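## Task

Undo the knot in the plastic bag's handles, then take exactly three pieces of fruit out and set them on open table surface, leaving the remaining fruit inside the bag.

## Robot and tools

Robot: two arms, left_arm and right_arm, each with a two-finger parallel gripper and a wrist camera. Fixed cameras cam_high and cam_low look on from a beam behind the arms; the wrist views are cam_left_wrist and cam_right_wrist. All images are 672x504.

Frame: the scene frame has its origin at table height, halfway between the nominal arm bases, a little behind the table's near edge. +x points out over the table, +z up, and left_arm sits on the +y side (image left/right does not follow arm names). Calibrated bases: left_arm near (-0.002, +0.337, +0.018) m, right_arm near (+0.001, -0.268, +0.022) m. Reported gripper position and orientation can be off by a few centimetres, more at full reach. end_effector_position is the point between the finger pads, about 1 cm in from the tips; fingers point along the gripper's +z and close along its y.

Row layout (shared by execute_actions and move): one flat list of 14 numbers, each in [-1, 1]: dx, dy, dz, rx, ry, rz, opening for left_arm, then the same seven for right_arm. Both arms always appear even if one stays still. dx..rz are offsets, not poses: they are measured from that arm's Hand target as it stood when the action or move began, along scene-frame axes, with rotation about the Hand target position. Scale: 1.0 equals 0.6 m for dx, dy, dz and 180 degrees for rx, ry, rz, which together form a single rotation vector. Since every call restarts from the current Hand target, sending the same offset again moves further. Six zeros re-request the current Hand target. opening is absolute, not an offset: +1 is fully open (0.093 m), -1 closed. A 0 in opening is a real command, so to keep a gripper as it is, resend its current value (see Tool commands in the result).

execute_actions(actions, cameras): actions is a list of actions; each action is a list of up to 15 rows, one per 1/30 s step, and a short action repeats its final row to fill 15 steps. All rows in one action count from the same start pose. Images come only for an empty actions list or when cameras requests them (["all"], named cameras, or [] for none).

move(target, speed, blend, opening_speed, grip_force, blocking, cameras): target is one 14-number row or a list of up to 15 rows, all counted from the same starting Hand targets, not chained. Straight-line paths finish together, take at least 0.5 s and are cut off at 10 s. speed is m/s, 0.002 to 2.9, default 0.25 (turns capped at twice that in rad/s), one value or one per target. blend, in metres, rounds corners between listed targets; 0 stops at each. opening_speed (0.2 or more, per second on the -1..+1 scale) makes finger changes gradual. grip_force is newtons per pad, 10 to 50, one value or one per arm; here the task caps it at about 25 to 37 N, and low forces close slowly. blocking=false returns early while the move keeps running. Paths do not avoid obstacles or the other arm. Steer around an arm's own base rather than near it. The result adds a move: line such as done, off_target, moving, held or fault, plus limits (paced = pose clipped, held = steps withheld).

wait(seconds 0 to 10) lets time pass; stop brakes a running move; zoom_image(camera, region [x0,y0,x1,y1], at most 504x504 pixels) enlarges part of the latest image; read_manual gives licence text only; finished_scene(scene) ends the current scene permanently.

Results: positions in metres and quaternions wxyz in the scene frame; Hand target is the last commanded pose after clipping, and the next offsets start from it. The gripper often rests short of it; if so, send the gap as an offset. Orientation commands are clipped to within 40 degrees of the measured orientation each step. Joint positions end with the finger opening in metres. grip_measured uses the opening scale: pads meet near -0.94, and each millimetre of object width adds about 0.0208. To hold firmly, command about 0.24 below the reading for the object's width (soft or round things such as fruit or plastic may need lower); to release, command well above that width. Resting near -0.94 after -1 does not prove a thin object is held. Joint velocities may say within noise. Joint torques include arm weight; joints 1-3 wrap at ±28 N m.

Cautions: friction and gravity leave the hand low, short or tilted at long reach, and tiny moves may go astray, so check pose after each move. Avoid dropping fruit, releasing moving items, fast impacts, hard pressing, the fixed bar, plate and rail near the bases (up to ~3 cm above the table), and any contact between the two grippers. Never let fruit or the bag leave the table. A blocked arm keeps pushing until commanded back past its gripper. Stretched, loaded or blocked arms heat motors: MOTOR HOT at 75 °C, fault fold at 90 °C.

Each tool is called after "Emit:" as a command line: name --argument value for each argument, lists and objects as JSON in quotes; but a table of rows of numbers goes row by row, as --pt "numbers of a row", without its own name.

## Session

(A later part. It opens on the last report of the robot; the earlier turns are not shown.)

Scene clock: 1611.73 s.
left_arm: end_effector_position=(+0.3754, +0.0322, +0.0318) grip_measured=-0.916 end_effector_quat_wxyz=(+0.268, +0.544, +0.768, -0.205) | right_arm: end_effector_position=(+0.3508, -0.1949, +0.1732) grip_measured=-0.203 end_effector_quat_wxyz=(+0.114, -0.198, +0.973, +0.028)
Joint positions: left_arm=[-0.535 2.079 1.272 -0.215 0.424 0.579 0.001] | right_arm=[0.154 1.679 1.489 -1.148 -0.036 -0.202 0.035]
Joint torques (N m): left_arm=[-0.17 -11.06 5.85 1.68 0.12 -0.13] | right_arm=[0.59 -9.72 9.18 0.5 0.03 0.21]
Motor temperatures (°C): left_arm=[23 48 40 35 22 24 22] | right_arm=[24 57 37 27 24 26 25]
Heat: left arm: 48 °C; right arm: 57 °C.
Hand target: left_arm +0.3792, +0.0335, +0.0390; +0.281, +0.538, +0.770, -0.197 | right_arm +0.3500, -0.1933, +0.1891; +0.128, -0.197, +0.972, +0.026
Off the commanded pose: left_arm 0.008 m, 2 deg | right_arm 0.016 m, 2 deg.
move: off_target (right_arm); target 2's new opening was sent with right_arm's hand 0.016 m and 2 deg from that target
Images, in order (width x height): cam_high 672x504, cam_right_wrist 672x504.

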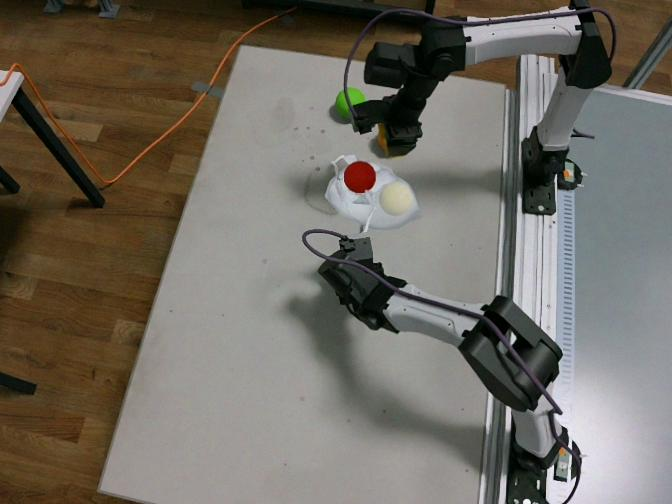

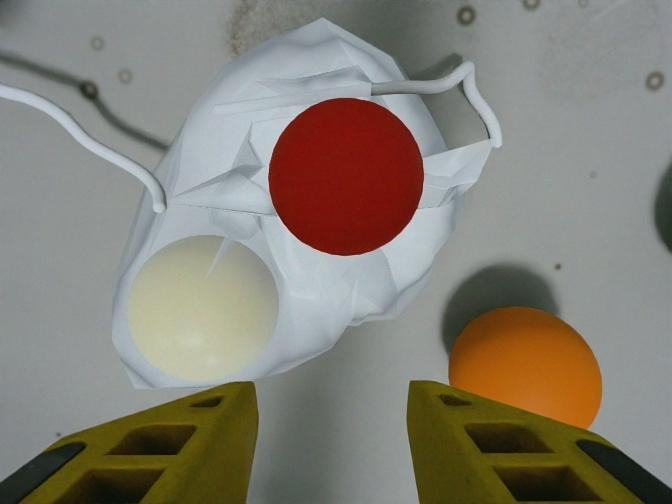

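Emit:
wait --seconds 0.1 --cameras '["cam_low", "cam_right_wrist", "cam_left_wrist"]'

Emit:
zoom_image --camera "cam_low" --region '[290, 240, 410, 330]'

Emit:
zoom_image --camera "cam_right_wrist" --region '[140, 10, 520, 330]'

Scene clock: 1634.33 s.
left_arm: end_effector_position=(+0.3754, +0.0322, +0.0318) grip_measured=-0.916 end_effector_quat_wxyz=(+0.268, +0.544, +0.768, -0.205) | right_arm: end_effector_position=(+0.3508, -0.1949, +0.1732) grip_measured=-0.203 end_effector_quat_wxyz=(+0.114, -0.198, +0.973, +0.028)
Joint positions: left_arm=[-0.535 2.079 1.272 -0.215 0.424 0.579 0.001] | right_arm=[0.154 1.679 1.489 -1.148 -0.036 -0.202 0.035]
Joint torques (N m): left_arm=[-0.23 -11.07 5.72 1.69 0.13 -0.11] | right_arm=[0.46 -9.72 9.16 0.45 0.06 0.21]
Motor temperatures (°C): left_arm=[23 49 39 36 22 24 22] | right_arm=[24 61 40 26 24 26 25]
Heat: left arm: 49 °C; right arm: 61 °C.
Hand target: left_arm +0.3792, +0.0335, +0.0390; +0.281, +0.538, +0.770, -0.197 | right_arm +0.3500, -0.1933, +0.1891; +0.128, -0.197, +0.972, +0.026
Tool commands: left_gripper/opening=-1.0 right_gripper/opening=-0.2
Off the commanded pose: left_arm 0.008 m, 2 deg | right_arm 0.016 m, 2 deg.
wait: 0.10 s; at rest from the start
Images, in order (width x height): cam_low 672x504, cam_left_wrist 672x504, cam_right_wrist 672x504.

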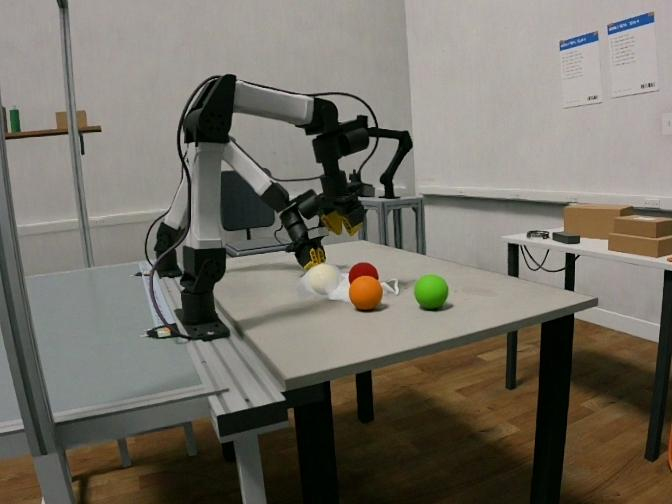

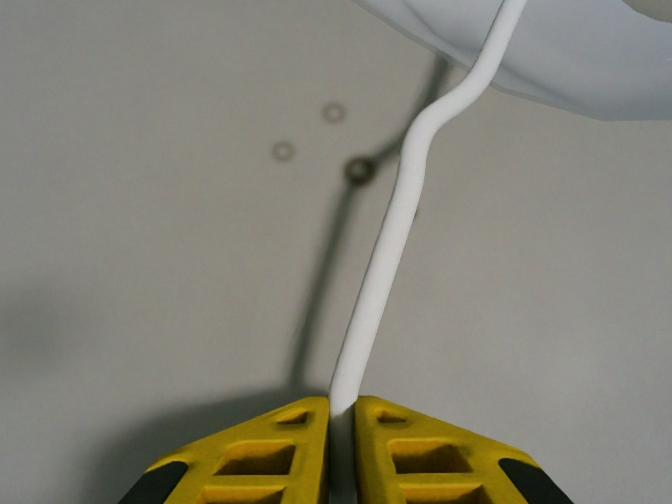

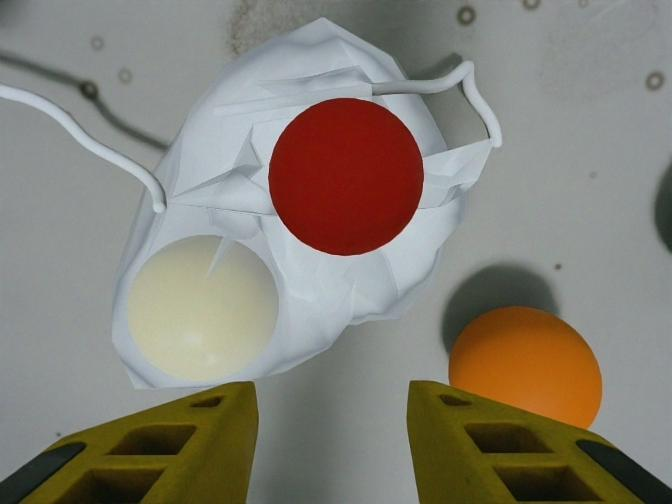

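Scaled by 4.200 from the camera's 672x504 image, which has a finer 960x720 frame.

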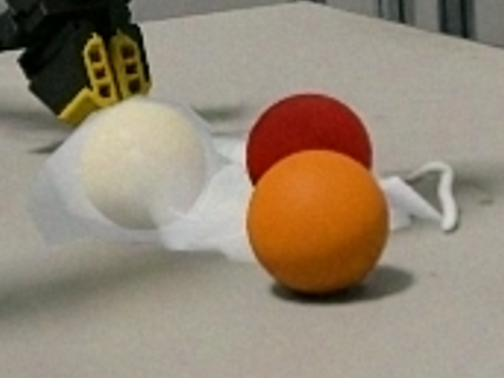

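Scaled by 1.326 from the camera's 672x504 image, which has a finer 960x720 frame.

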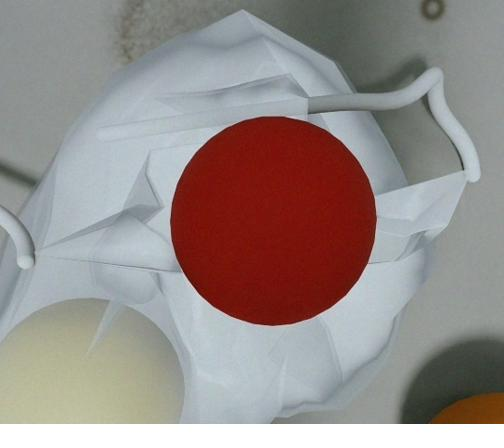

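Emit:
move --target '[0,0,0,0,0,0,-1,0.0883,0.0422,-0.1068,-0.0005,0.0171,-0.2377,0.95]' --speed 0.15 --cameras '["cam_right_wrist"]'

Scene clock: 1655.47 s.
left_arm: end_effector_position=(+0.3754, +0.0322, +0.0318) grip_measured=-0.916 end_effector_quat_wxyz=(+0.268, +0.544, +0.768, -0.205) | right_arm: end_effector_position=(+0.3942, -0.1743, +0.1235) grip_measured=+0.947 end_effector_quat_wxyz=(+0.092, +0.171, +0.981, -0.019)
Joint positions: left_arm=[-0.535 2.079 1.272 -0.215 0.424 0.579 0.001] | right_arm=[0.254 1.939 1.625 -1.106 0.14 0.632 0.091]
Joint torques (N m): left_arm=[-0.25 -10.99 5.82 1.69 0.13 -0.12] | right_arm=[0.72 -8.13 9.01 0.6 0.22 0.22]
Motor temperatures (°C): left_arm=[23 49 39 36 22 24 22] | right_arm=[24 61 41 26 24 26 24]
Heat: left arm: 49 °C; right arm: 61 °C.
Hand target: left_arm +0.3792, +0.0335, +0.0390; +0.281, +0.538, +0.770, -0.197 | right_arm +0.4030, -0.1681, +0.1250; +0.103, +0.171, +0.980, -0.018
Off the commanded pose: left_arm 0.008 m, 2 deg | right_arm 0.011 m, 1 deg.
move: off_target (right_arm)
Images, in order (width x height): cam_right_wrist 672x504.

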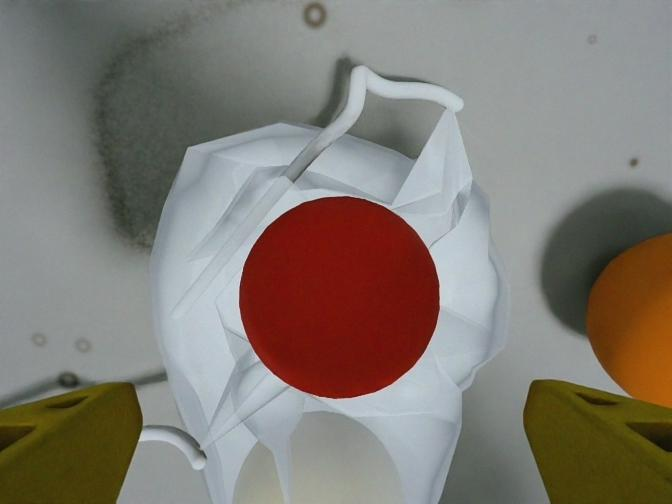

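Emit:
move --target '[0,0,0,0,0,0,-1,0,0,-0.085,0,0,0,0.97]' --speed 0.1 --cameras '["cam_right_wrist"]'

Scene clock: 1663.87 s.
left_arm: end_effector_position=(+0.3754, +0.0322, +0.0318) grip_measured=-0.916 end_effector_quat_wxyz=(+0.268, +0.544, +0.768, -0.205) | right_arm: end_effector_position=(+0.4026, -0.1708, +0.0825) grip_measured=+0.967 end_effector_quat_wxyz=(+0.104, +0.172, +0.979, -0.014)
Joint positions: left_arm=[-0.535 2.079 1.272 -0.215 0.424 0.579 0.001] | right_arm=[0.254 1.976 1.508 -0.927 0.14 0.632 0.092]
Joint torques (N m): left_arm=[-0.21 -11.1 5.85 1.67 0.13 -0.11] | right_arm=[0.54 -8.81 5.44 0.73 0.21 0.18]
Motor temperatures (°C): left_arm=[23 49 39 37 22 24 22] | right_arm=[24 59 40 26 24 26 24]
Heat: left arm: 49 °C; right arm: 59 °C.
Hand target: left_arm +0.3792, +0.0335, +0.0390; +0.281, +0.538, +0.770, -0.197 | right_arm +0.4030, -0.1680, +0.0740; +0.103, +0.171, +0.980, -0.018
Off the commanded pose: left_arm 0.008 m, 2 deg | right_arm 0.009 m, 1 deg.
move: done
Images, in order (width x height): cam_right_wrist 672x504.

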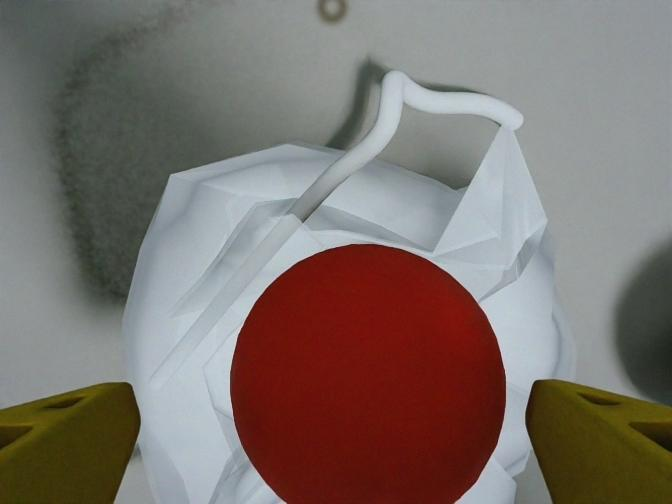

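Emit:
move --pt "0 0 0 0 0 0 -1 -0.0193 -0.0113 0 0 0 0 0.97" --pt "0 0 0 0 0 0 -1 -0.0193 -0.0113 -0.03 0 0 0 0.97" --speed 0.08 --cameras '["cam_right_wrist"]'

Scene clock: 1672.57 s.
left_arm: end_effector_position=(+0.3754, +0.0322, +0.0318) grip_measured=-0.916 end_effector_quat_wxyz=(+0.268, +0.544, +0.768, -0.205) | right_arm: end_effector_position=(+0.3898, -0.1741, +0.0549) grip_measured=+0.967 end_effector_quat_wxyz=(+0.094, +0.172, +0.981, -0.019)
Joint positions: left_arm=[-0.535 2.079 1.272 -0.215 0.424 0.579 0.001] | right_arm=[0.254 1.976 1.397 -0.839 0.14 0.632 0.092]
Joint torques (N m): left_arm=[-0.16 -11 5.83 1.68 0.12 -0.12] | right_arm=[-0.34 -10.62 5.11 0.7 0.23 0.12]
Motor temperatures (°C): left_arm=[23 50 39 37 22 24 22] | right_arm=[24 60 39 26 24 26 24]
Heat: left arm: 50 °C; right arm: 60 °C.
Hand target: left_arm +0.3792, +0.0335, +0.0390; +0.281, +0.538, +0.770, -0.197 | right_arm +0.3915, -0.1748, +0.0560; +0.103, +0.171, +0.980, -0.018
Off the commanded pose: left_arm 0.008 m, 2 deg | right_arm 0.002 m, 1 deg.
move: done
Images, in order (width x height): cam_right_wrist 672x504.

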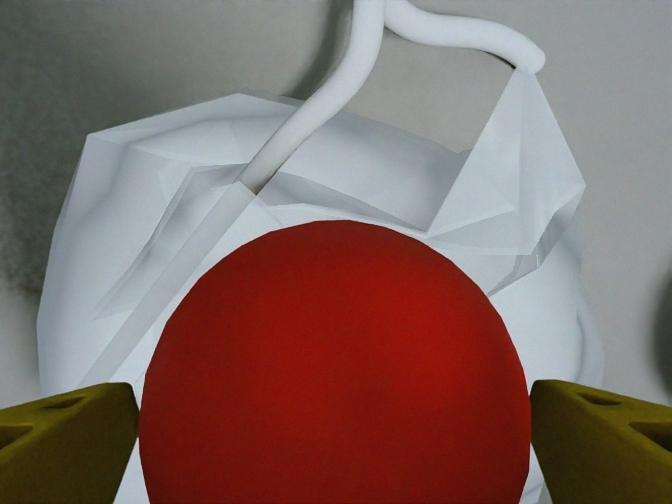

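Emit:
move --target '[0,0,0,0,0,0,-1,0.03,-0.011,0,0,0,0,0.97]' --speed 0.06 --cameras '["cam_right_wrist"]'

Scene clock: 1686.30 s.
left_arm: end_effector_position=(+0.3754, +0.0322, +0.0318) grip_measured=-0.916 end_effector_quat_wxyz=(+0.268, +0.544, +0.768, -0.205) | right_arm: end_effector_position=(+0.4014, -0.1812, +0.0565) grip_measured=+0.967 end_effector_quat_wxyz=(+0.100, +0.174, +0.980, -0.018)
Joint positions: left_arm=[-0.535 2.079 1.272 -0.215 0.424 0.579 0.001] | right_arm=[0.229 1.997 1.432 -0.839 0.14 0.61 0.092]
Joint torques (N m): left_arm=[-0.14 -11.02 5.86 1.71 0.14 -0.12] | right_arm=[-0.84 -8.28 8.88 0.57 0.18 0.03]
Motor temperatures (°C): left_arm=[23 50 39 37 22 24 22] | right_arm=[24 62 39 26 24 26 24]
Heat: left arm: 50 °C; right arm: 62 °C.
Hand target: left_arm +0.3792, +0.0335, +0.0390; +0.281, +0.538, +0.770, -0.197 | right_arm +0.4095, -0.1813, +0.0561; +0.103, +0.171, +0.980, -0.018
Off the commanded pose: left_arm 0.008 m, 2 deg | right_arm 0.008 m, 1 deg.
move: done
Images, in order (width x height): cam_right_wrist 672x504.

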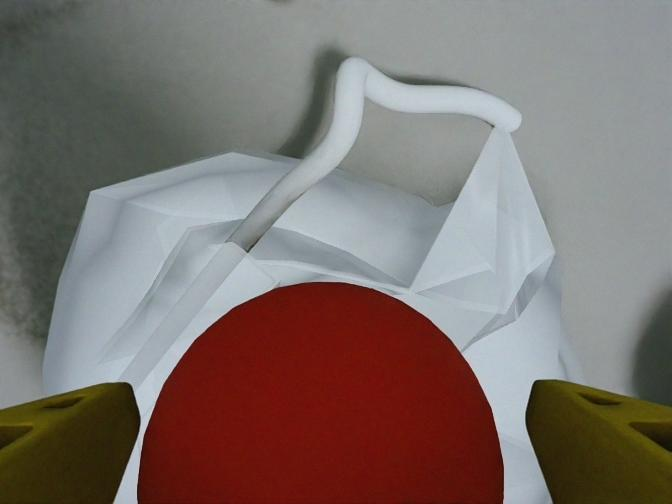

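Emit:
move --target '[0,0,0,0,0,0,-1,-0.005,0.006,-0.032,0,0,0,0.97]' --speed 0.05 --cameras '["cam_right_wrist"]'

Scene clock: 1690.70 s.
left_arm: end_effector_position=(+0.3754, +0.0322, +0.0318) grip_measured=-0.916 end_effector_quat_wxyz=(+0.268, +0.544, +0.768, -0.205) | right_arm: end_effector_position=(+0.4076, -0.1792, +0.0479) grip_measured=+0.967 end_effector_quat_wxyz=(+0.108, +0.174, +0.979, -0.014)
Joint positions: left_arm=[-0.535 2.079 1.272 -0.215 0.424 0.579 0.001] | right_arm=[0.229 2.016 1.422 -0.79 0.14 0.609 0.092]
Joint torques (N m): left_arm=[-0.16 -11.04 5.86 1.68 0.12 -0.12] | right_arm=[0.06 -8.59 5.22 0.76 0.2 0.11]
Motor temperatures (°C): left_arm=[23 50 39 37 22 24 22] | right_arm=[24 61 39 26 24 26 24]
Heat: left arm: 50 °C; right arm: 61 °C.
Hand target: left_arm +0.3792, +0.0335, +0.0390; +0.281, +0.538, +0.770, -0.197 | right_arm +0.4064, -0.1778, +0.0369; +0.103, +0.171, +0.980, -0.018
Off the commanded pose: left_arm 0.008 m, 2 deg | right_arm 0.011 m, 1 deg.
move: off_target (right_arm)
Images, in order (width x height): cam_right_wrist 672x504.

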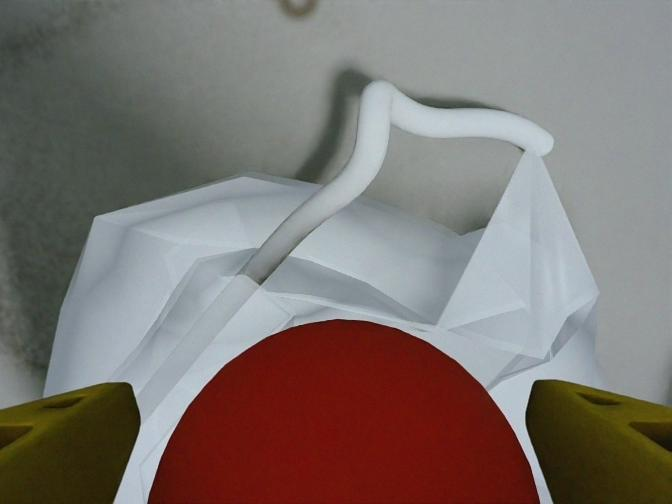

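Emit:
move --target '[0,0,0,0,0,0,-1,-0.0087,-0.001,-0.0167,0,0,0,0.97]' --speed 0.05 --cameras '["cam_right_wrist"]'

Scene clock: 1695.57 s.
left_arm: end_effector_position=(+0.3754, +0.0322, +0.0318) grip_measured=-0.916 end_effector_quat_wxyz=(+0.268, +0.544, +0.768, -0.205) | right_arm: end_effector_position=(+0.4028, -0.1803, +0.0368) grip_measured=+0.967 end_effector_quat_wxyz=(+0.107, +0.174, +0.979, -0.015)
Joint positions: left_arm=[-0.535 2.079 1.272 -0.215 0.424 0.579 0.001] | right_arm=[0.229 2.016 1.375 -0.746 0.14 0.609 0.092]
Joint torques (N m): left_arm=[-0.23 -11.06 5.89 1.68 0.13 -0.11] | right_arm=[0.35 -8.49 4.97 0.74 0.16 0.16]
Motor temperatures (°C): left_arm=[22 50 39 37 22 24 22] | right_arm=[24 61 39 26 24 26 24]
Heat: left arm: 50 °C; right arm: 61 °C.
Hand target: left_arm +0.3792, +0.0335, +0.0390; +0.281, +0.538, +0.770, -0.197 | right_arm +0.4012, -0.1784, +0.0268; +0.103, +0.171, +0.980, -0.018
Off the commanded pose: left_arm 0.008 m, 2 deg | right_arm 0.010 m, 1 deg.
move: done
Images, in order (width x height): cam_right_wrist 672x504.

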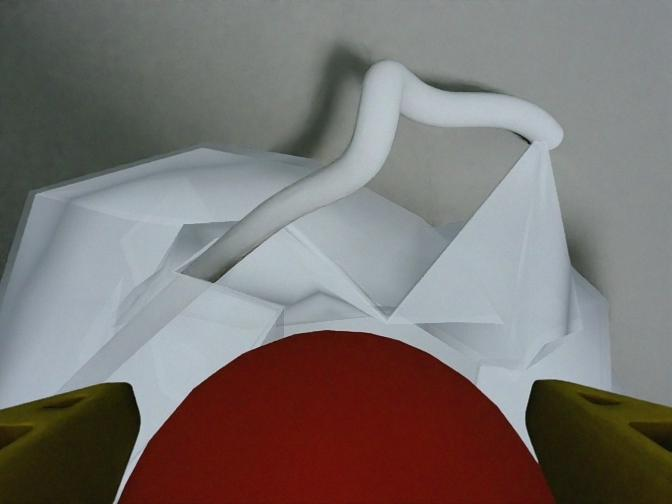

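Emit:
move --target '[0,0,0,0,0,0,-1,0,0,0,0,0,0,0.2]' --opening_speed 0.4 --cameras '["cam_right_wrist"]'

Scene clock: 1700.77 s.
left_arm: end_effector_position=(+0.3754, +0.0322, +0.0318) grip_measured=-0.916 end_effector_quat_wxyz=(+0.268, +0.544, +0.768, -0.205) | right_arm: end_effector_position=(+0.4029, -0.1803, +0.0368) grip_measured=+0.323 end_effector_quat_wxyz=(+0.107, +0.174, +0.979, -0.015)
Joint positions: left_arm=[-0.535 2.079 1.272 -0.215 0.424 0.579 0.001] | right_arm=[0.229 2.016 1.375 -0.745 0.14 0.609 0.061]
Joint torques (N m): left_arm=[-0.2 -11.07 5.78 1.69 0.12 -0.11] | right_arm=[0.32 -8.68 5.11 0.75 0.17 0.13]
Motor temperatures (°C): left_arm=[22 50 39 37 22 24 22] | right_arm=[24 60 38 26 24 26 24]
Heat: left arm: 50 °C; right arm: 60 °C.
Hand target: left_arm +0.3792, +0.0335, +0.0390; +0.281, +0.538, +0.770, -0.197 | right_arm +0.4012, -0.1783, +0.0268; +0.103, +0.171, +0.980, -0.018
Off the commanded pose: left_arm 0.008 m, 2 deg | right_arm 0.010 m, 1 deg.
move: done
Images, in order (width x height): cam_right_wrist 672x504.

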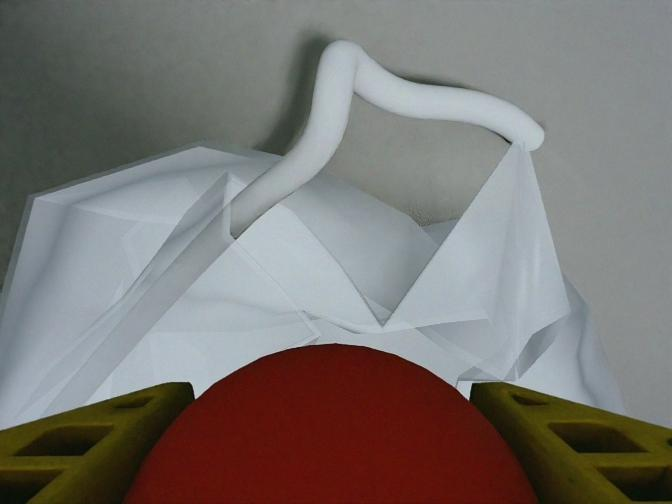

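Emit:
move --target '[0,0,0,0,0,0,-1,0,0,0.08,0,0,0,0.15]' --speed 0.05 --cameras '["cam_right_wrist","cam_low"]'

Emit:
zoom_image --camera "cam_low" --region '[270, 220, 430, 330]'

Scene clock: 1706.67 s.
left_arm: end_effector_position=(+0.3754, +0.0322, +0.0318) grip_measured=-0.916 end_effector_quat_wxyz=(+0.268, +0.544, +0.768, -0.205) | right_arm: end_effector_position=(+0.3935, -0.1832, +0.0495) grip_measured=+0.323 end_effector_quat_wxyz=(+0.077, +0.172, +0.982, -0.029)
Joint positions: left_arm=[-0.535 2.079 1.272 -0.215 0.424 0.579 0.001] | right_arm=[0.229 2.016 1.439 -0.875 0.14 0.609 0.061]
Joint torques (N m): left_arm=[-0.18 -10.97 5.79 1.68 0.12 -0.12] | right_arm=[0.46 -13.86 8.66 0.29 0.17 0.18]
Motor temperatures (°C): left_arm=[22 51 39 37 22 24 22] | right_arm=[24 61 38 26 24 26 25]
Heat: left arm: 51 °C; right arm: 61 °C.
Hand target: left_arm +0.3792, +0.0335, +0.0390; +0.281, +0.538, +0.770, -0.197 | right_arm +0.4012, -0.1783, +0.0748; +0.103, +0.171, +0.980, -0.018
Off the commanded pose: left_arm 0.008 m, 2 deg | right_arm 0.027 m, 3 deg.
move: off_target (right_arm)
Images, in order (width x height): cam_low 672x504, cam_right_wrist 672x504.

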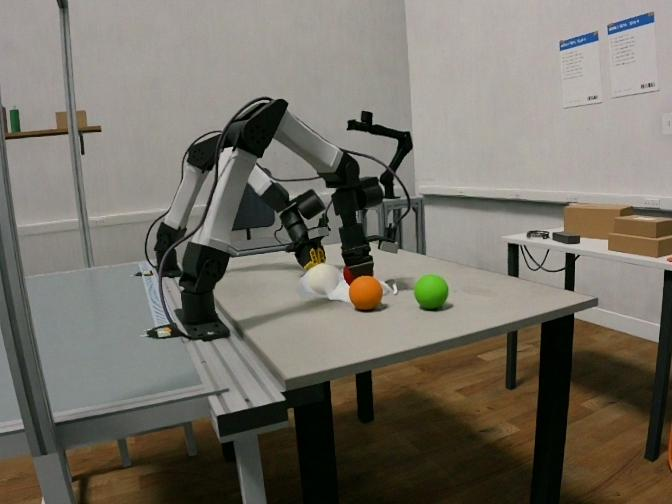

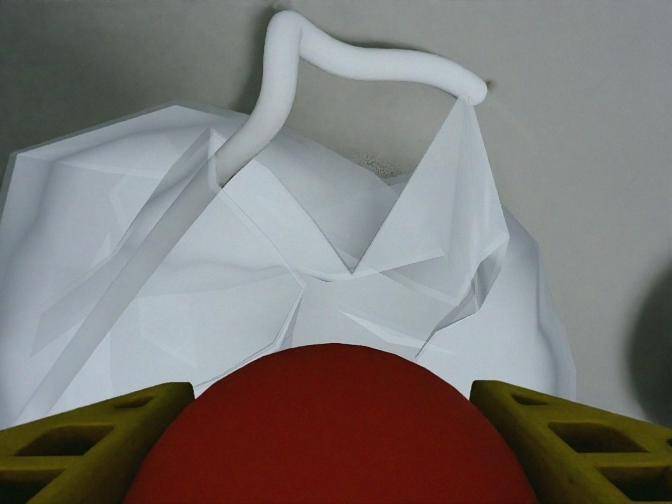

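Scaled by 3.150 from the camera's 672x504 image, which has a finer 960x720 frame.

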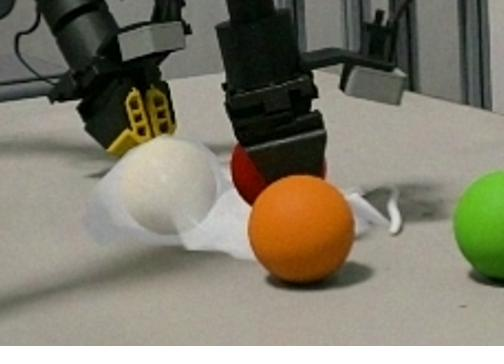

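Emit:
move --target '[0,0,0,0,0,0,-1,0,0,0.05,0,0,0,0.15]' --speed 0.05 --cameras '["cam_right_wrist","cam_high"]'

Emit:
zoom_image --camera "cam_high" --region '[315, 120, 435, 240]'

Scene clock: 1710.70 s.
left_arm: end_effector_position=(+0.3754, +0.0322, +0.0318) grip_measured=-0.916 end_effector_quat_wxyz=(+0.268, +0.544, +0.768, -0.205) | right_arm: end_effector_position=(+0.3956, -0.1833, +0.0789) grip_measured=+0.323 end_effector_quat_wxyz=(+0.077, +0.172, +0.982, -0.029)
Joint positions: left_arm=[-0.535 2.079 1.272 -0.215 0.424 0.579 0.001] | right_arm=[0.229 1.993 1.527 -0.987 0.14 0.609 0.061]
Joint torques (N m): left_arm=[-0.17 -11.02 5.83 1.68 0.12 -0.14] | right_arm=[0.8 -13.87 8.88 0.31 0.18 0.21]
Motor temperatures (°C): left_arm=[22 51 39 37 22 24 22] | right_arm=[24 63 39 26 24 26 25]
Heat: left arm: 51 °C; right arm: 63 °C.
Hand target: left_arm +0.3792, +0.0335, +0.0390; +0.281, +0.538, +0.770, -0.197 | right_arm +0.4011, -0.1783, +0.1047; +0.103, +0.171, +0.980, -0.018
Off the commanded pose: left_arm 0.008 m, 2 deg | right_arm 0.027 m, 3 deg.
move: off_target (right_arm)
Images, in order (width x height): cam_high 672x504, cam_right_wrist 672x504.

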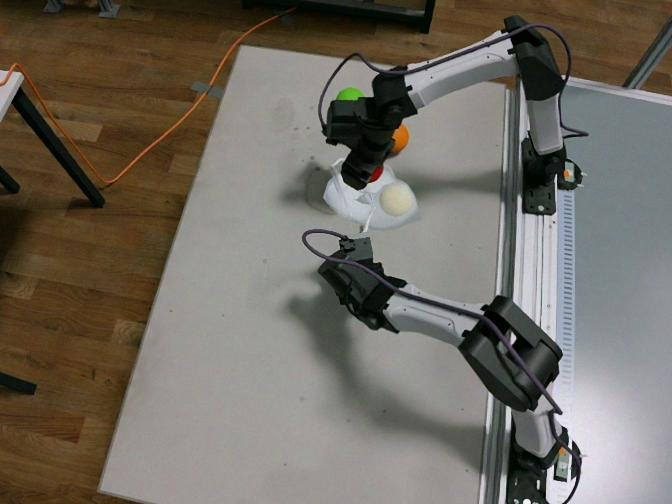

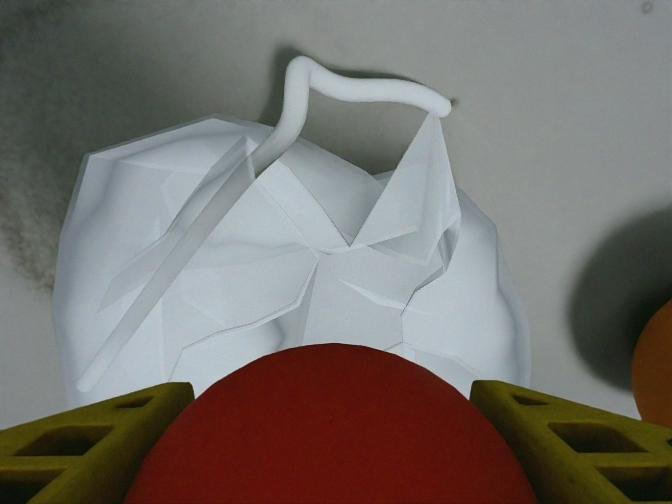

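Scaled by 4.200 from the camera's 672x504 image, which has a finer 960x720 frame.

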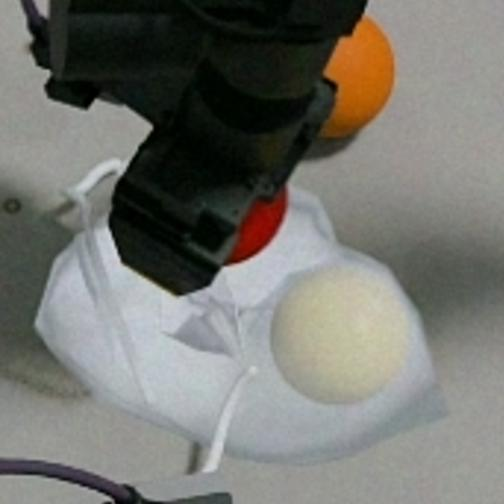

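Emit:
move --target '[0,0,0,0,0,0,-1,-0.01,0,0.08,0,0,0,0.15]' --speed 0.07 --cameras '["cam_right_wrist","cam_low"]'

Emit:
zoom_image --camera "cam_low" --region '[270, 200, 430, 330]'

Scene clock: 1716.13 s.
left_arm: end_effector_position=(+0.3754, +0.0322, +0.0318) grip_measured=-0.916 end_effector_quat_wxyz=(+0.268, +0.544, +0.768, -0.205) | right_arm: end_effector_position=(+0.3930, -0.1826, +0.1275) grip_measured=+0.323 end_effector_quat_wxyz=(+0.077, +0.171, +0.982, -0.028)
Joint positions: left_arm=[-0.535 2.079 1.272 -0.215 0.424 0.579 0.001] | right_arm=[0.235 1.957 1.67 -1.166 0.14 0.614 0.061]
Joint torques (N m): left_arm=[-0.23 -11.06 5.89 1.67 0.11 -0.13] | right_arm=[0.76 -13.41 9.14 0.27 0.2 0.21]
Motor temperatures (°C): left_arm=[22 51 39 37 22 24 22] | right_arm=[24 65 39 26 24 26 25]
Heat: left arm: 51 °C; right arm: 65 °C.
Hand target: left_arm +0.3792, +0.0335, +0.0390; +0.281, +0.538, +0.770, -0.197 | right_arm +0.3952, -0.1783, +0.1527; +0.103, +0.171, +0.980, -0.018
Off the commanded pose: left_arm 0.008 m, 2 deg | right_arm 0.026 m, 3 deg.
move: off_target (right_arm)
Images, in order (width x height): cam_low 672x504, cam_right_wrist 672x504.

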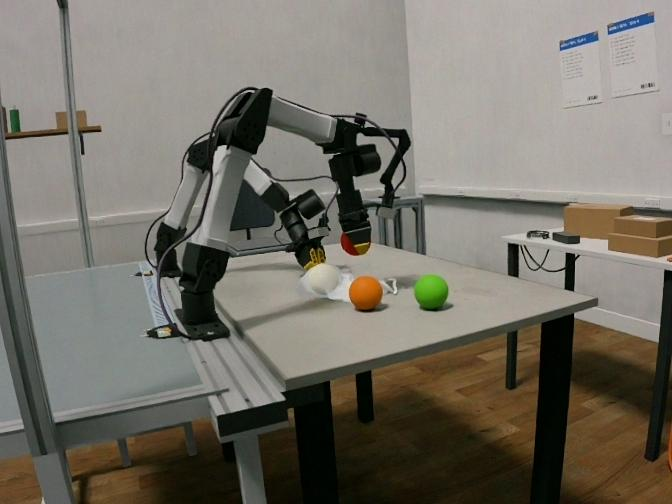

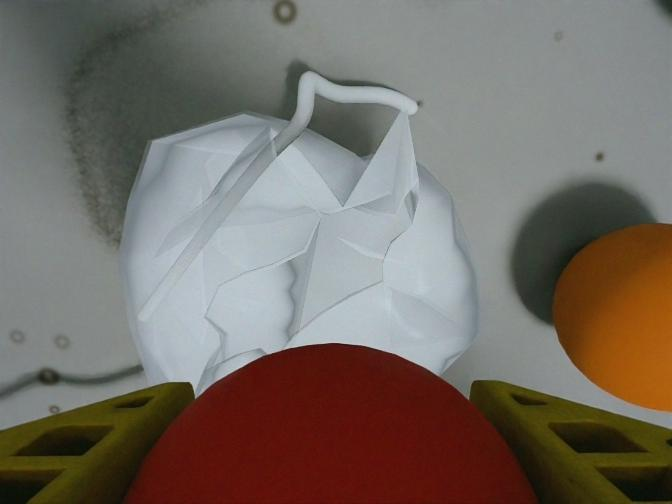

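Scaled by 3.150 from the camera's 672x504 image, which has a finer 960x720 frame.

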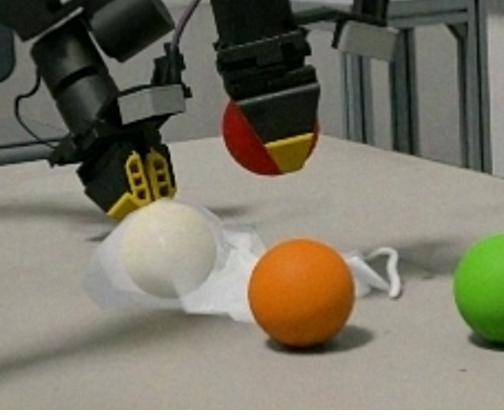

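Emit:
move --target '[0,0,0,0,0,0,-1,-0.2587,-0.1112,-0.02,0,0,0.11,0.15]' --speed 0.15 --cameras '["cam_right_wrist","cam_high"]'

Scene clock: 1740.50 s.
left_arm: end_effector_position=(+0.3754, +0.0322, +0.0318) grip_measured=-0.916 end_effector_quat_wxyz=(+0.268, +0.544, +0.768, -0.205) | right_arm: end_effector_position=(+0.2429, -0.2447, +0.1414) grip_measured=+0.323 end_effector_quat_wxyz=(+0.104, +0.002, +0.995, -0.006)
Joint positions: left_arm=[-0.535 2.079 1.272 -0.215 0.424 0.579 0.001] | right_arm=[0.106 1.26 0.993 -1.095 0.063 0.145 0.061]
Joint torques (N m): left_arm=[-0.2 -11.04 5.9 1.69 0.12 -0.12] | right_arm=[-1.29 -5.18 5.48 0.65 -0.05 0.05]
Motor temperatures (°C): left_arm=[22 52 39 37 22 24 23] | right_arm=[24 64 40 25 24 26 25]
Heat: left arm: 52 °C; right arm: 64 °C.
Hand target: left_arm +0.3792, +0.0335, +0.0390; +0.281, +0.538, +0.770, -0.197 | right_arm +0.2400, -0.2451, +0.1408; +0.105, +0.000, +0.994, +0.000
Off the commanded pose: left_arm 0.008 m, 2 deg | right_arm 0.003 m, 1 deg.
move: done
Images, in order (width x height): cam_high 672x504, cam_right_wrist 672x504.

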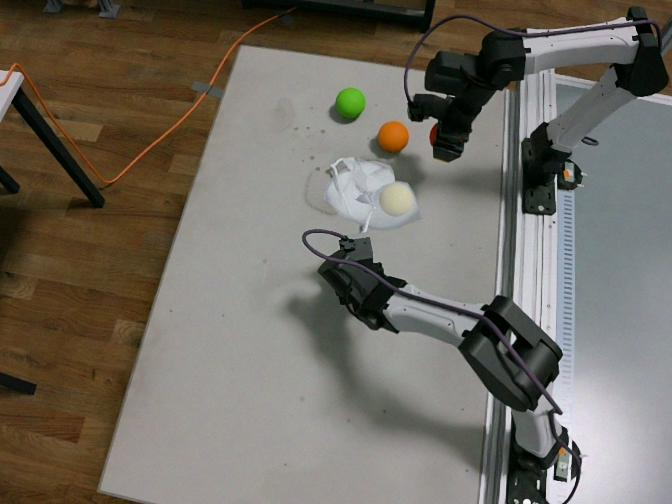

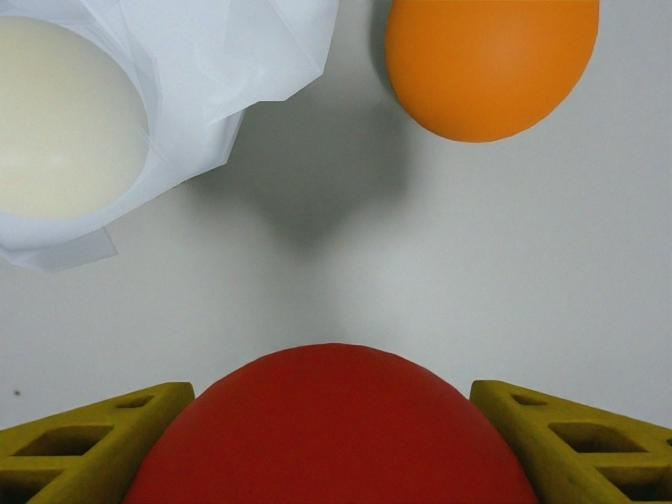

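Emit:
move --pt "0 0 0 0 0 0 -1 0 0 -0.115 0 0 0 0.15" --pt "0 0 0 0 0 0 -1 0 0 -0.145 0 0 0 0.15" --speed '[0.12,0.03]' --blend '[0.005,0]' --cameras '["cam_right_wrist"]'

Scene clock: 1744.63 s.
left_arm: end_effector_position=(+0.3754, +0.0322, +0.0318) grip_measured=-0.916 end_effector_quat_wxyz=(+0.268, +0.544, +0.768, -0.205) | right_arm: end_effector_position=(+0.2390, -0.2453, +0.0585) grip_measured=+0.323 end_effector_quat_wxyz=(+0.105, +0.002, +0.994, -0.005)
Joint positions: left_arm=[-0.535 2.079 1.272 -0.215 0.424 0.579 0.001] | right_arm=[0.097 1.315 0.693 -0.737 0.061 0.135 0.061]
Joint torques (N m): left_arm=[-0.16 -11.07 5.83 1.69 0.11 -0.12] | right_arm=[-1.02 -3.1 5.31 0.86 -0.02 0.02]
Motor temperatures (°C): left_arm=[22 52 39 37 22 24 23] | right_arm=[24 63 39 26 24 26 25]
Heat: left arm: 52 °C; right arm: 63 °C.
Hand target: left_arm +0.3792, +0.0335, +0.0390; +0.281, +0.538, +0.770, -0.197 | right_arm +0.2399, -0.2450, +0.0538; +0.105, +0.000, +0.994, +0.000
Off the commanded pose: left_arm 0.008 m, 2 deg | right_arm 0.005 m, 1 deg.
move: done
Images, in order (width x height): cam_right_wrist 672x504.

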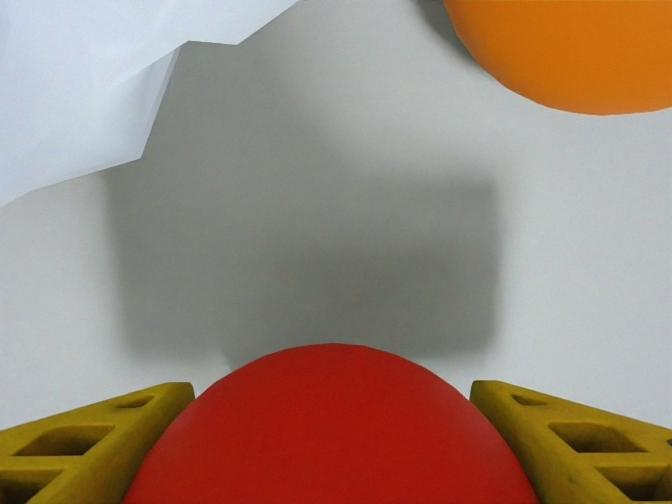

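Emit:
move --target '[0,0,0,0,0,0,-1,0,0,-0.02,0,0,0,0.15]' --speed 0.03 --cameras '[]'

Emit:
move --target '[0,0,0,0,0,0,-1,0,0,-0.01,0,0,0,0.15]' --speed 0.02 --cameras '[]'

Emit:
move --target '[0,0,0,0,0,0,-1,0,0,-0.006,0,0,0,0.15]' --speed 0.02 --cameras '["cam_right_wrist"]'

Scene clock: 1748.40 s.
left_arm: end_effector_position=(+0.3754, +0.0322, +0.0318) grip_measured=-0.916 end_effector_quat_wxyz=(+0.268, +0.544, +0.768, -0.205) | right_arm: end_effector_position=(+0.2393, -0.2449, +0.0464) grip_measured=+0.323 end_effector_quat_wxyz=(+0.105, +0.001, +0.994, -0.005)
Joint positions: left_arm=[-0.535 2.079 1.272 -0.215 0.424 0.579 0.001] | right_arm=[0.097 1.34 0.659 -0.678 0.06 0.134 0.061]
Joint torques (N m): left_arm=[-0.13 -11.04 5.82 1.69 0.13 -0.13] | right_arm=[-1.25 -3.17 5.14 0.84 -0.06 0.04]
Motor temperatures (°C): left_arm=[22 52 39 37 22 24 23] | right_arm=[24 61 39 26 24 26 25]
Heat: left arm: 52 °C; right arm: 61 °C.
Hand target: left_arm +0.3792, +0.0335, +0.0390; +0.281, +0.538, +0.770, -0.197 | right_arm +0.2399, -0.2450, +0.0417; +0.105, +0.000, +0.995, +0.000
Off the commanded pose: left_arm 0.008 m, 2 deg | right_arm 0.005 m, 1 deg.
move: done
No camera images: "cameras" was empty.

Scene clock: 1749.37 s.
left_arm: end_effector_position=(+0.3754, +0.0322, +0.0318) grip_measured=-0.916 end_effector_quat_wxyz=(+0.268, +0.544, +0.768, -0.205) | right_arm: end_effector_position=(+0.2394, -0.2448, +0.0405) grip_measured=+0.323 end_effector_quat_wxyz=(+0.105, +0.001, +0.994, -0.005)
Joint positions: left_arm=[-0.535 2.079 1.272 -0.215 0.424 0.579 0.001] | right_arm=[0.097 1.353 0.642 -0.648 0.06 0.134 0.061]
Joint torques (N m): left_arm=[-0.21 -11.11 5.83 1.69 0.11 -0.12] | right_arm=[-1.35 -3.17 5.08 0.84 -0.08 0.06]
Motor temperatures (°C): left_arm=[22 52 39 37 22 24 23] | right_arm=[24 61 39 26 24 26 25]
Heat: left arm: 52 °C; right arm: 61 °C.
Hand target: left_arm +0.3792, +0.0335, +0.0390; +0.281, +0.538, +0.770, -0.197 | right_arm +0.2400, -0.2450, +0.0358; +0.105, +0.000, +0.994, +0.000
Off the commanded pose: left_arm 0.008 m, 2 deg | right_arm 0.005 m, 1 deg.
move: done
No camera images: "cameras" was empty.

Scene clock: 1750.30 s.
left_arm: end_effector_position=(+0.3754, +0.0322, +0.0318) grip_measured=-0.916 end_effector_quat_wxyz=(+0.268, +0.544, +0.768, -0.205) | right_arm: end_effector_position=(+0.2394, -0.2447, +0.0367) grip_measured=+0.323 end_effector_quat_wxyz=(+0.105, +0.001, +0.994, -0.005)
Joint positions: left_arm=[-0.535 2.079 1.272 -0.215 0.424 0.579 0.001] | right_arm=[0.097 1.362 0.632 -0.629 0.06 0.133 0.061]
Joint torques (N m): left_arm=[-0.2 -11.1 5.78 1.69 0.12 -0.13] | right_arm=[-1.48 -3.33 5 0.87 -0.04 0.05]
Motor temperatures (°C): left_arm=[22 52 39 37 22 24 23] | right_arm=[24 61 39 26 24 26 25]
Heat: left arm: 52 °C; right arm: 61 °C.
Hand target: left_arm +0.3792, +0.0335, +0.0390; +0.281, +0.538, +0.770, -0.197 | right_arm +0.2399, -0.2451, +0.0322; +0.105, +0.000, +0.994, +0.000
Off the commanded pose: left_arm 0.008 m, 2 deg | right_arm 0.005 m, 1 deg.
move: done
Images, in order (width x height): cam_right_wrist 672x504.

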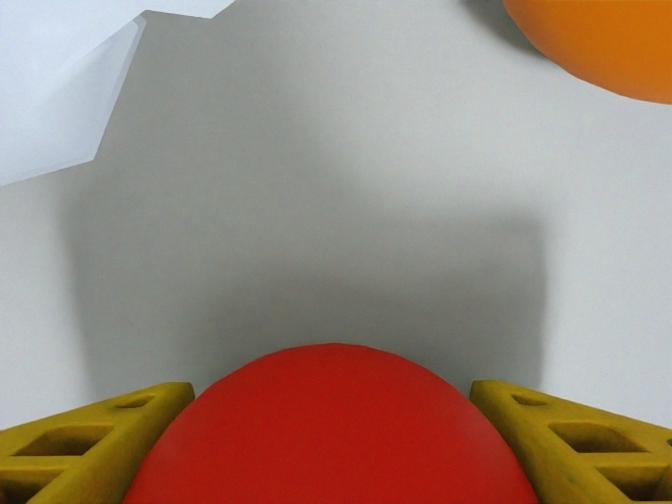

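Emit:
move --target '[0,0,0,0,0,0,-1,0,0,-0.005,0,0,0,0.15]' --speed 0.02 --cameras '[]'

Emit:
move --target '[0,0,0,0,0,0,-1,0,0,-0.005,0,0,0,0.15]' --speed 0.02 --cameras '["cam_right_wrist"]'

Scene clock: 1753.20 s.
left_arm: end_effector_position=(+0.3754, +0.0322, +0.0318) grip_measured=-0.916 end_effector_quat_wxyz=(+0.268, +0.544, +0.768, -0.205) | right_arm: end_effector_position=(+0.2402, -0.2445, +0.0344) grip_measured=+0.323 end_effector_quat_wxyz=(+0.106, +0.000, +0.994, -0.005)
Joint positions: left_arm=[-0.535 2.079 1.272 -0.215 0.424 0.579 0.001] | right_arm=[0.097 1.368 0.626 -0.613 0.06 0.133 0.061]
Joint torques (N m): left_arm=[-0.18 -11.03 5.82 1.68 0.11 -0.13] | right_arm=[-1.4 -3.23 4.9 0.87 -0.05 0.06]
Motor temperatures (°C): left_arm=[22 52 39 37 22 24 23] | right_arm=[24 60 39 26 24 26 25]
Heat: left arm: 52 °C; right arm: 60 °C.
Hand target: left_arm +0.3792, +0.0335, +0.0390; +0.281, +0.538, +0.770, -0.197 | right_arm +0.2400, -0.2451, +0.0292; +0.105, +0.000, +0.994, +0.000
Off the commanded pose: left_arm 0.008 m, 2 deg | right_arm 0.005 m, 1 deg.
move: done
No camera images: "cameras" was empty.

Scene clock: 1753.90 s.
left_arm: end_effector_position=(+0.3754, +0.0322, +0.0318) grip_measured=-0.916 end_effector_quat_wxyz=(+0.268, +0.544, +0.768, -0.205) | right_arm: end_effector_position=(+0.2406, -0.2445, +0.0339) grip_measured=+0.323 end_effector_quat_wxyz=(+0.108, +0.000, +0.994, -0.005)
Joint positions: left_arm=[-0.535 2.079 1.272 -0.215 0.424 0.579 0.001] | right_arm=[0.097 1.368 0.622 -0.607 0.06 0.133 0.061]
Joint torques (N m): left_arm=[-0.18 -11.04 5.74 1.69 0.12 -0.11] | right_arm=[-1.25 -2.48 4.48 0.96 -0.03 0.04]
Motor temperatures (°C): left_arm=[22 52 39 37 22 24 23] | right_arm=[24 60 39 26 24 26 25]
Heat: left arm: 52 °C; right arm: 60 °C.
Hand target: left_arm +0.3792, +0.0335, +0.0390; +0.281, +0.538, +0.770, -0.197 | right_arm +0.2400, -0.2451, +0.0262; +0.105, +0.000, +0.994, +0.000
Off the commanded pose: left_arm 0.008 m, 2 deg | right_arm 0.008 m, 1 deg.
move: done
Images, in order (width x height): cam_right_wrist 672x504.

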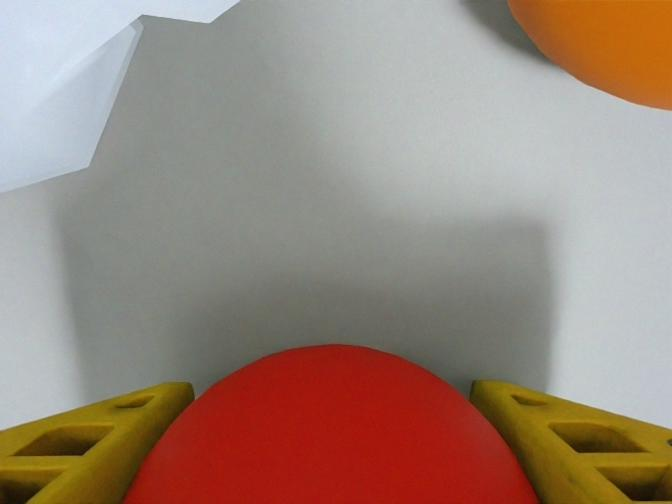

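Emit:
move --target '[0,0,0,0,0,0,-1,0,0,0.005,0,0,0,0.9]' --speed 0.02 --opening_speed 0.5 --cameras '["cam_right_wrist"]'

Scene clock: 1758.37 s.
left_arm: end_effector_position=(+0.3754, +0.0322, +0.0318) grip_measured=-0.916 end_effector_quat_wxyz=(+0.268, +0.544, +0.768, -0.205) | right_arm: end_effector_position=(+0.2406, -0.2444, +0.0339) grip_measured=+0.897 end_effector_quat_wxyz=(+0.108, +0.000, +0.994, -0.005)
Joint positions: left_arm=[-0.535 2.079 1.272 -0.215 0.424 0.579 0.001] | right_arm=[0.097 1.368 0.622 -0.607 0.06 0.133 0.088]
Joint torques (N m): left_arm=[-0.24 -11.08 5.87 1.69 0.11 -0.11] | right_arm=[-1.37 -3.15 5.19 0.82 -0.05 -0.01]
Motor temperatures (°C): left_arm=[22 52 39 38 22 24 23] | right_arm=[24 58 38 26 24 26 25]
Heat: left arm: 52 °C; right arm: 58 °C.
Hand target: left_arm +0.3792, +0.0335, +0.0390; +0.281, +0.538, +0.770, -0.197 | right_arm +0.2400, -0.2450, +0.0292; +0.105, +0.000, +0.994, +0.000
Off the commanded pose: left_arm 0.008 m, 2 deg | right_arm 0.005 m, 1 deg.
move: done
Images, in order (width x height): cam_right_wrist 672x504.

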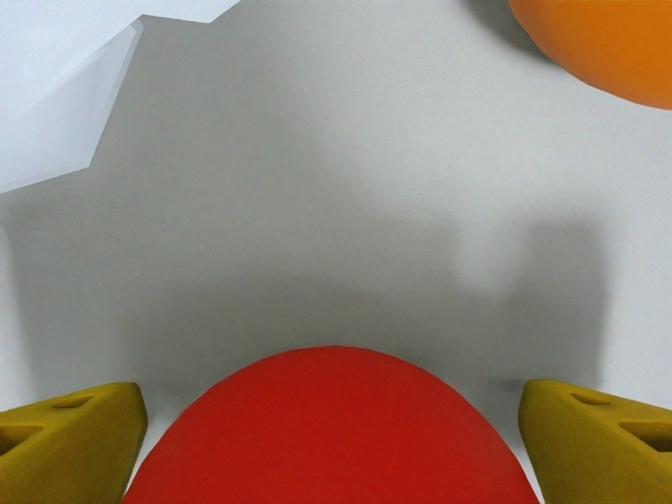

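Emit:
move --pt "0 0 -0.02 0 0 0 -1 0 0 0.2 0 0 0 0.9" --pt "0 0 -0.02 0 0 0 -0.3 0 0 0.25 0 0 0 0.9" --speed '[0.08,0.08]' --cameras '["cam_high","cam_right_wrist","cam_left_wrist"]'

Scene clock: 1769.80 s.
left_arm: end_effector_position=(+0.3736, +0.0333, +0.0285) grip_measured=-0.302 end_effector_quat_wxyz=(+0.268, +0.544, +0.768, -0.205) | right_arm: end_effector_position=(+0.2401, -0.2474, +0.1688) grip_measured=+0.897 end_effector_quat_wxyz=(+0.096, +0.000, +0.995, -0.006)
Joint positions: left_arm=[-0.535 2.079 1.256 -0.198 0.424 0.578 0.031] | right_arm=[0.097 1.264 1.107 -1.219 0.06 0.133 0.088]
Joint torques (N m): left_arm=[-0.18 -9.13 5.72 1.93 0.14 -0.11] | right_arm=[0.09 -4.82 8.92 0.41 -0.01 0.18]
Motor temperatures (°C): left_arm=[22 52 39 38 21 24 23] | right_arm=[24 56 39 26 24 26 25]
Heat: left arm: 52 °C; right arm: 56 °C.
Hand target: left_arm +0.3792, +0.0335, +0.0271; +0.281, +0.538, +0.770, -0.197 | right_arm +0.2400, -0.2450, +0.1792; +0.105, +0.000, +0.994, +0.000
Off the commanded pose: left_arm 0.006 m, 2 deg | right_arm 0.011 m, 1 deg.
move: off_target (right_arm)
Images, in order (width x height): cam_high 672x504, cam_left_wrist 672x504, cam_right_wrist 672x504.

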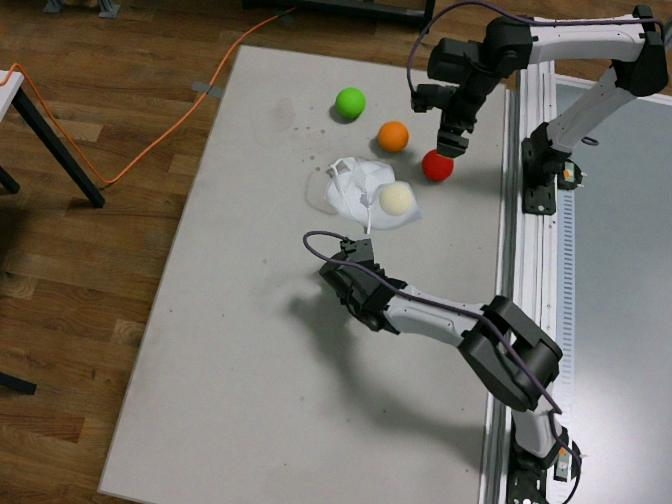

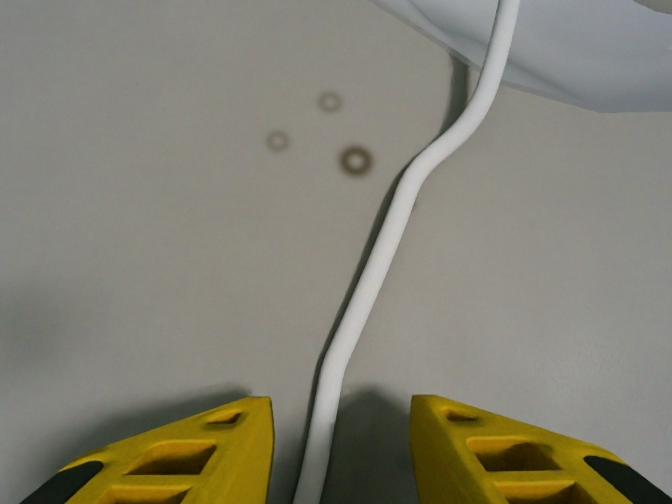

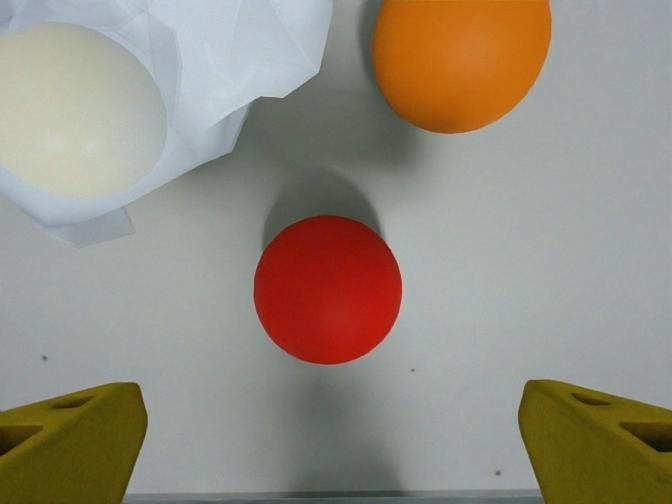

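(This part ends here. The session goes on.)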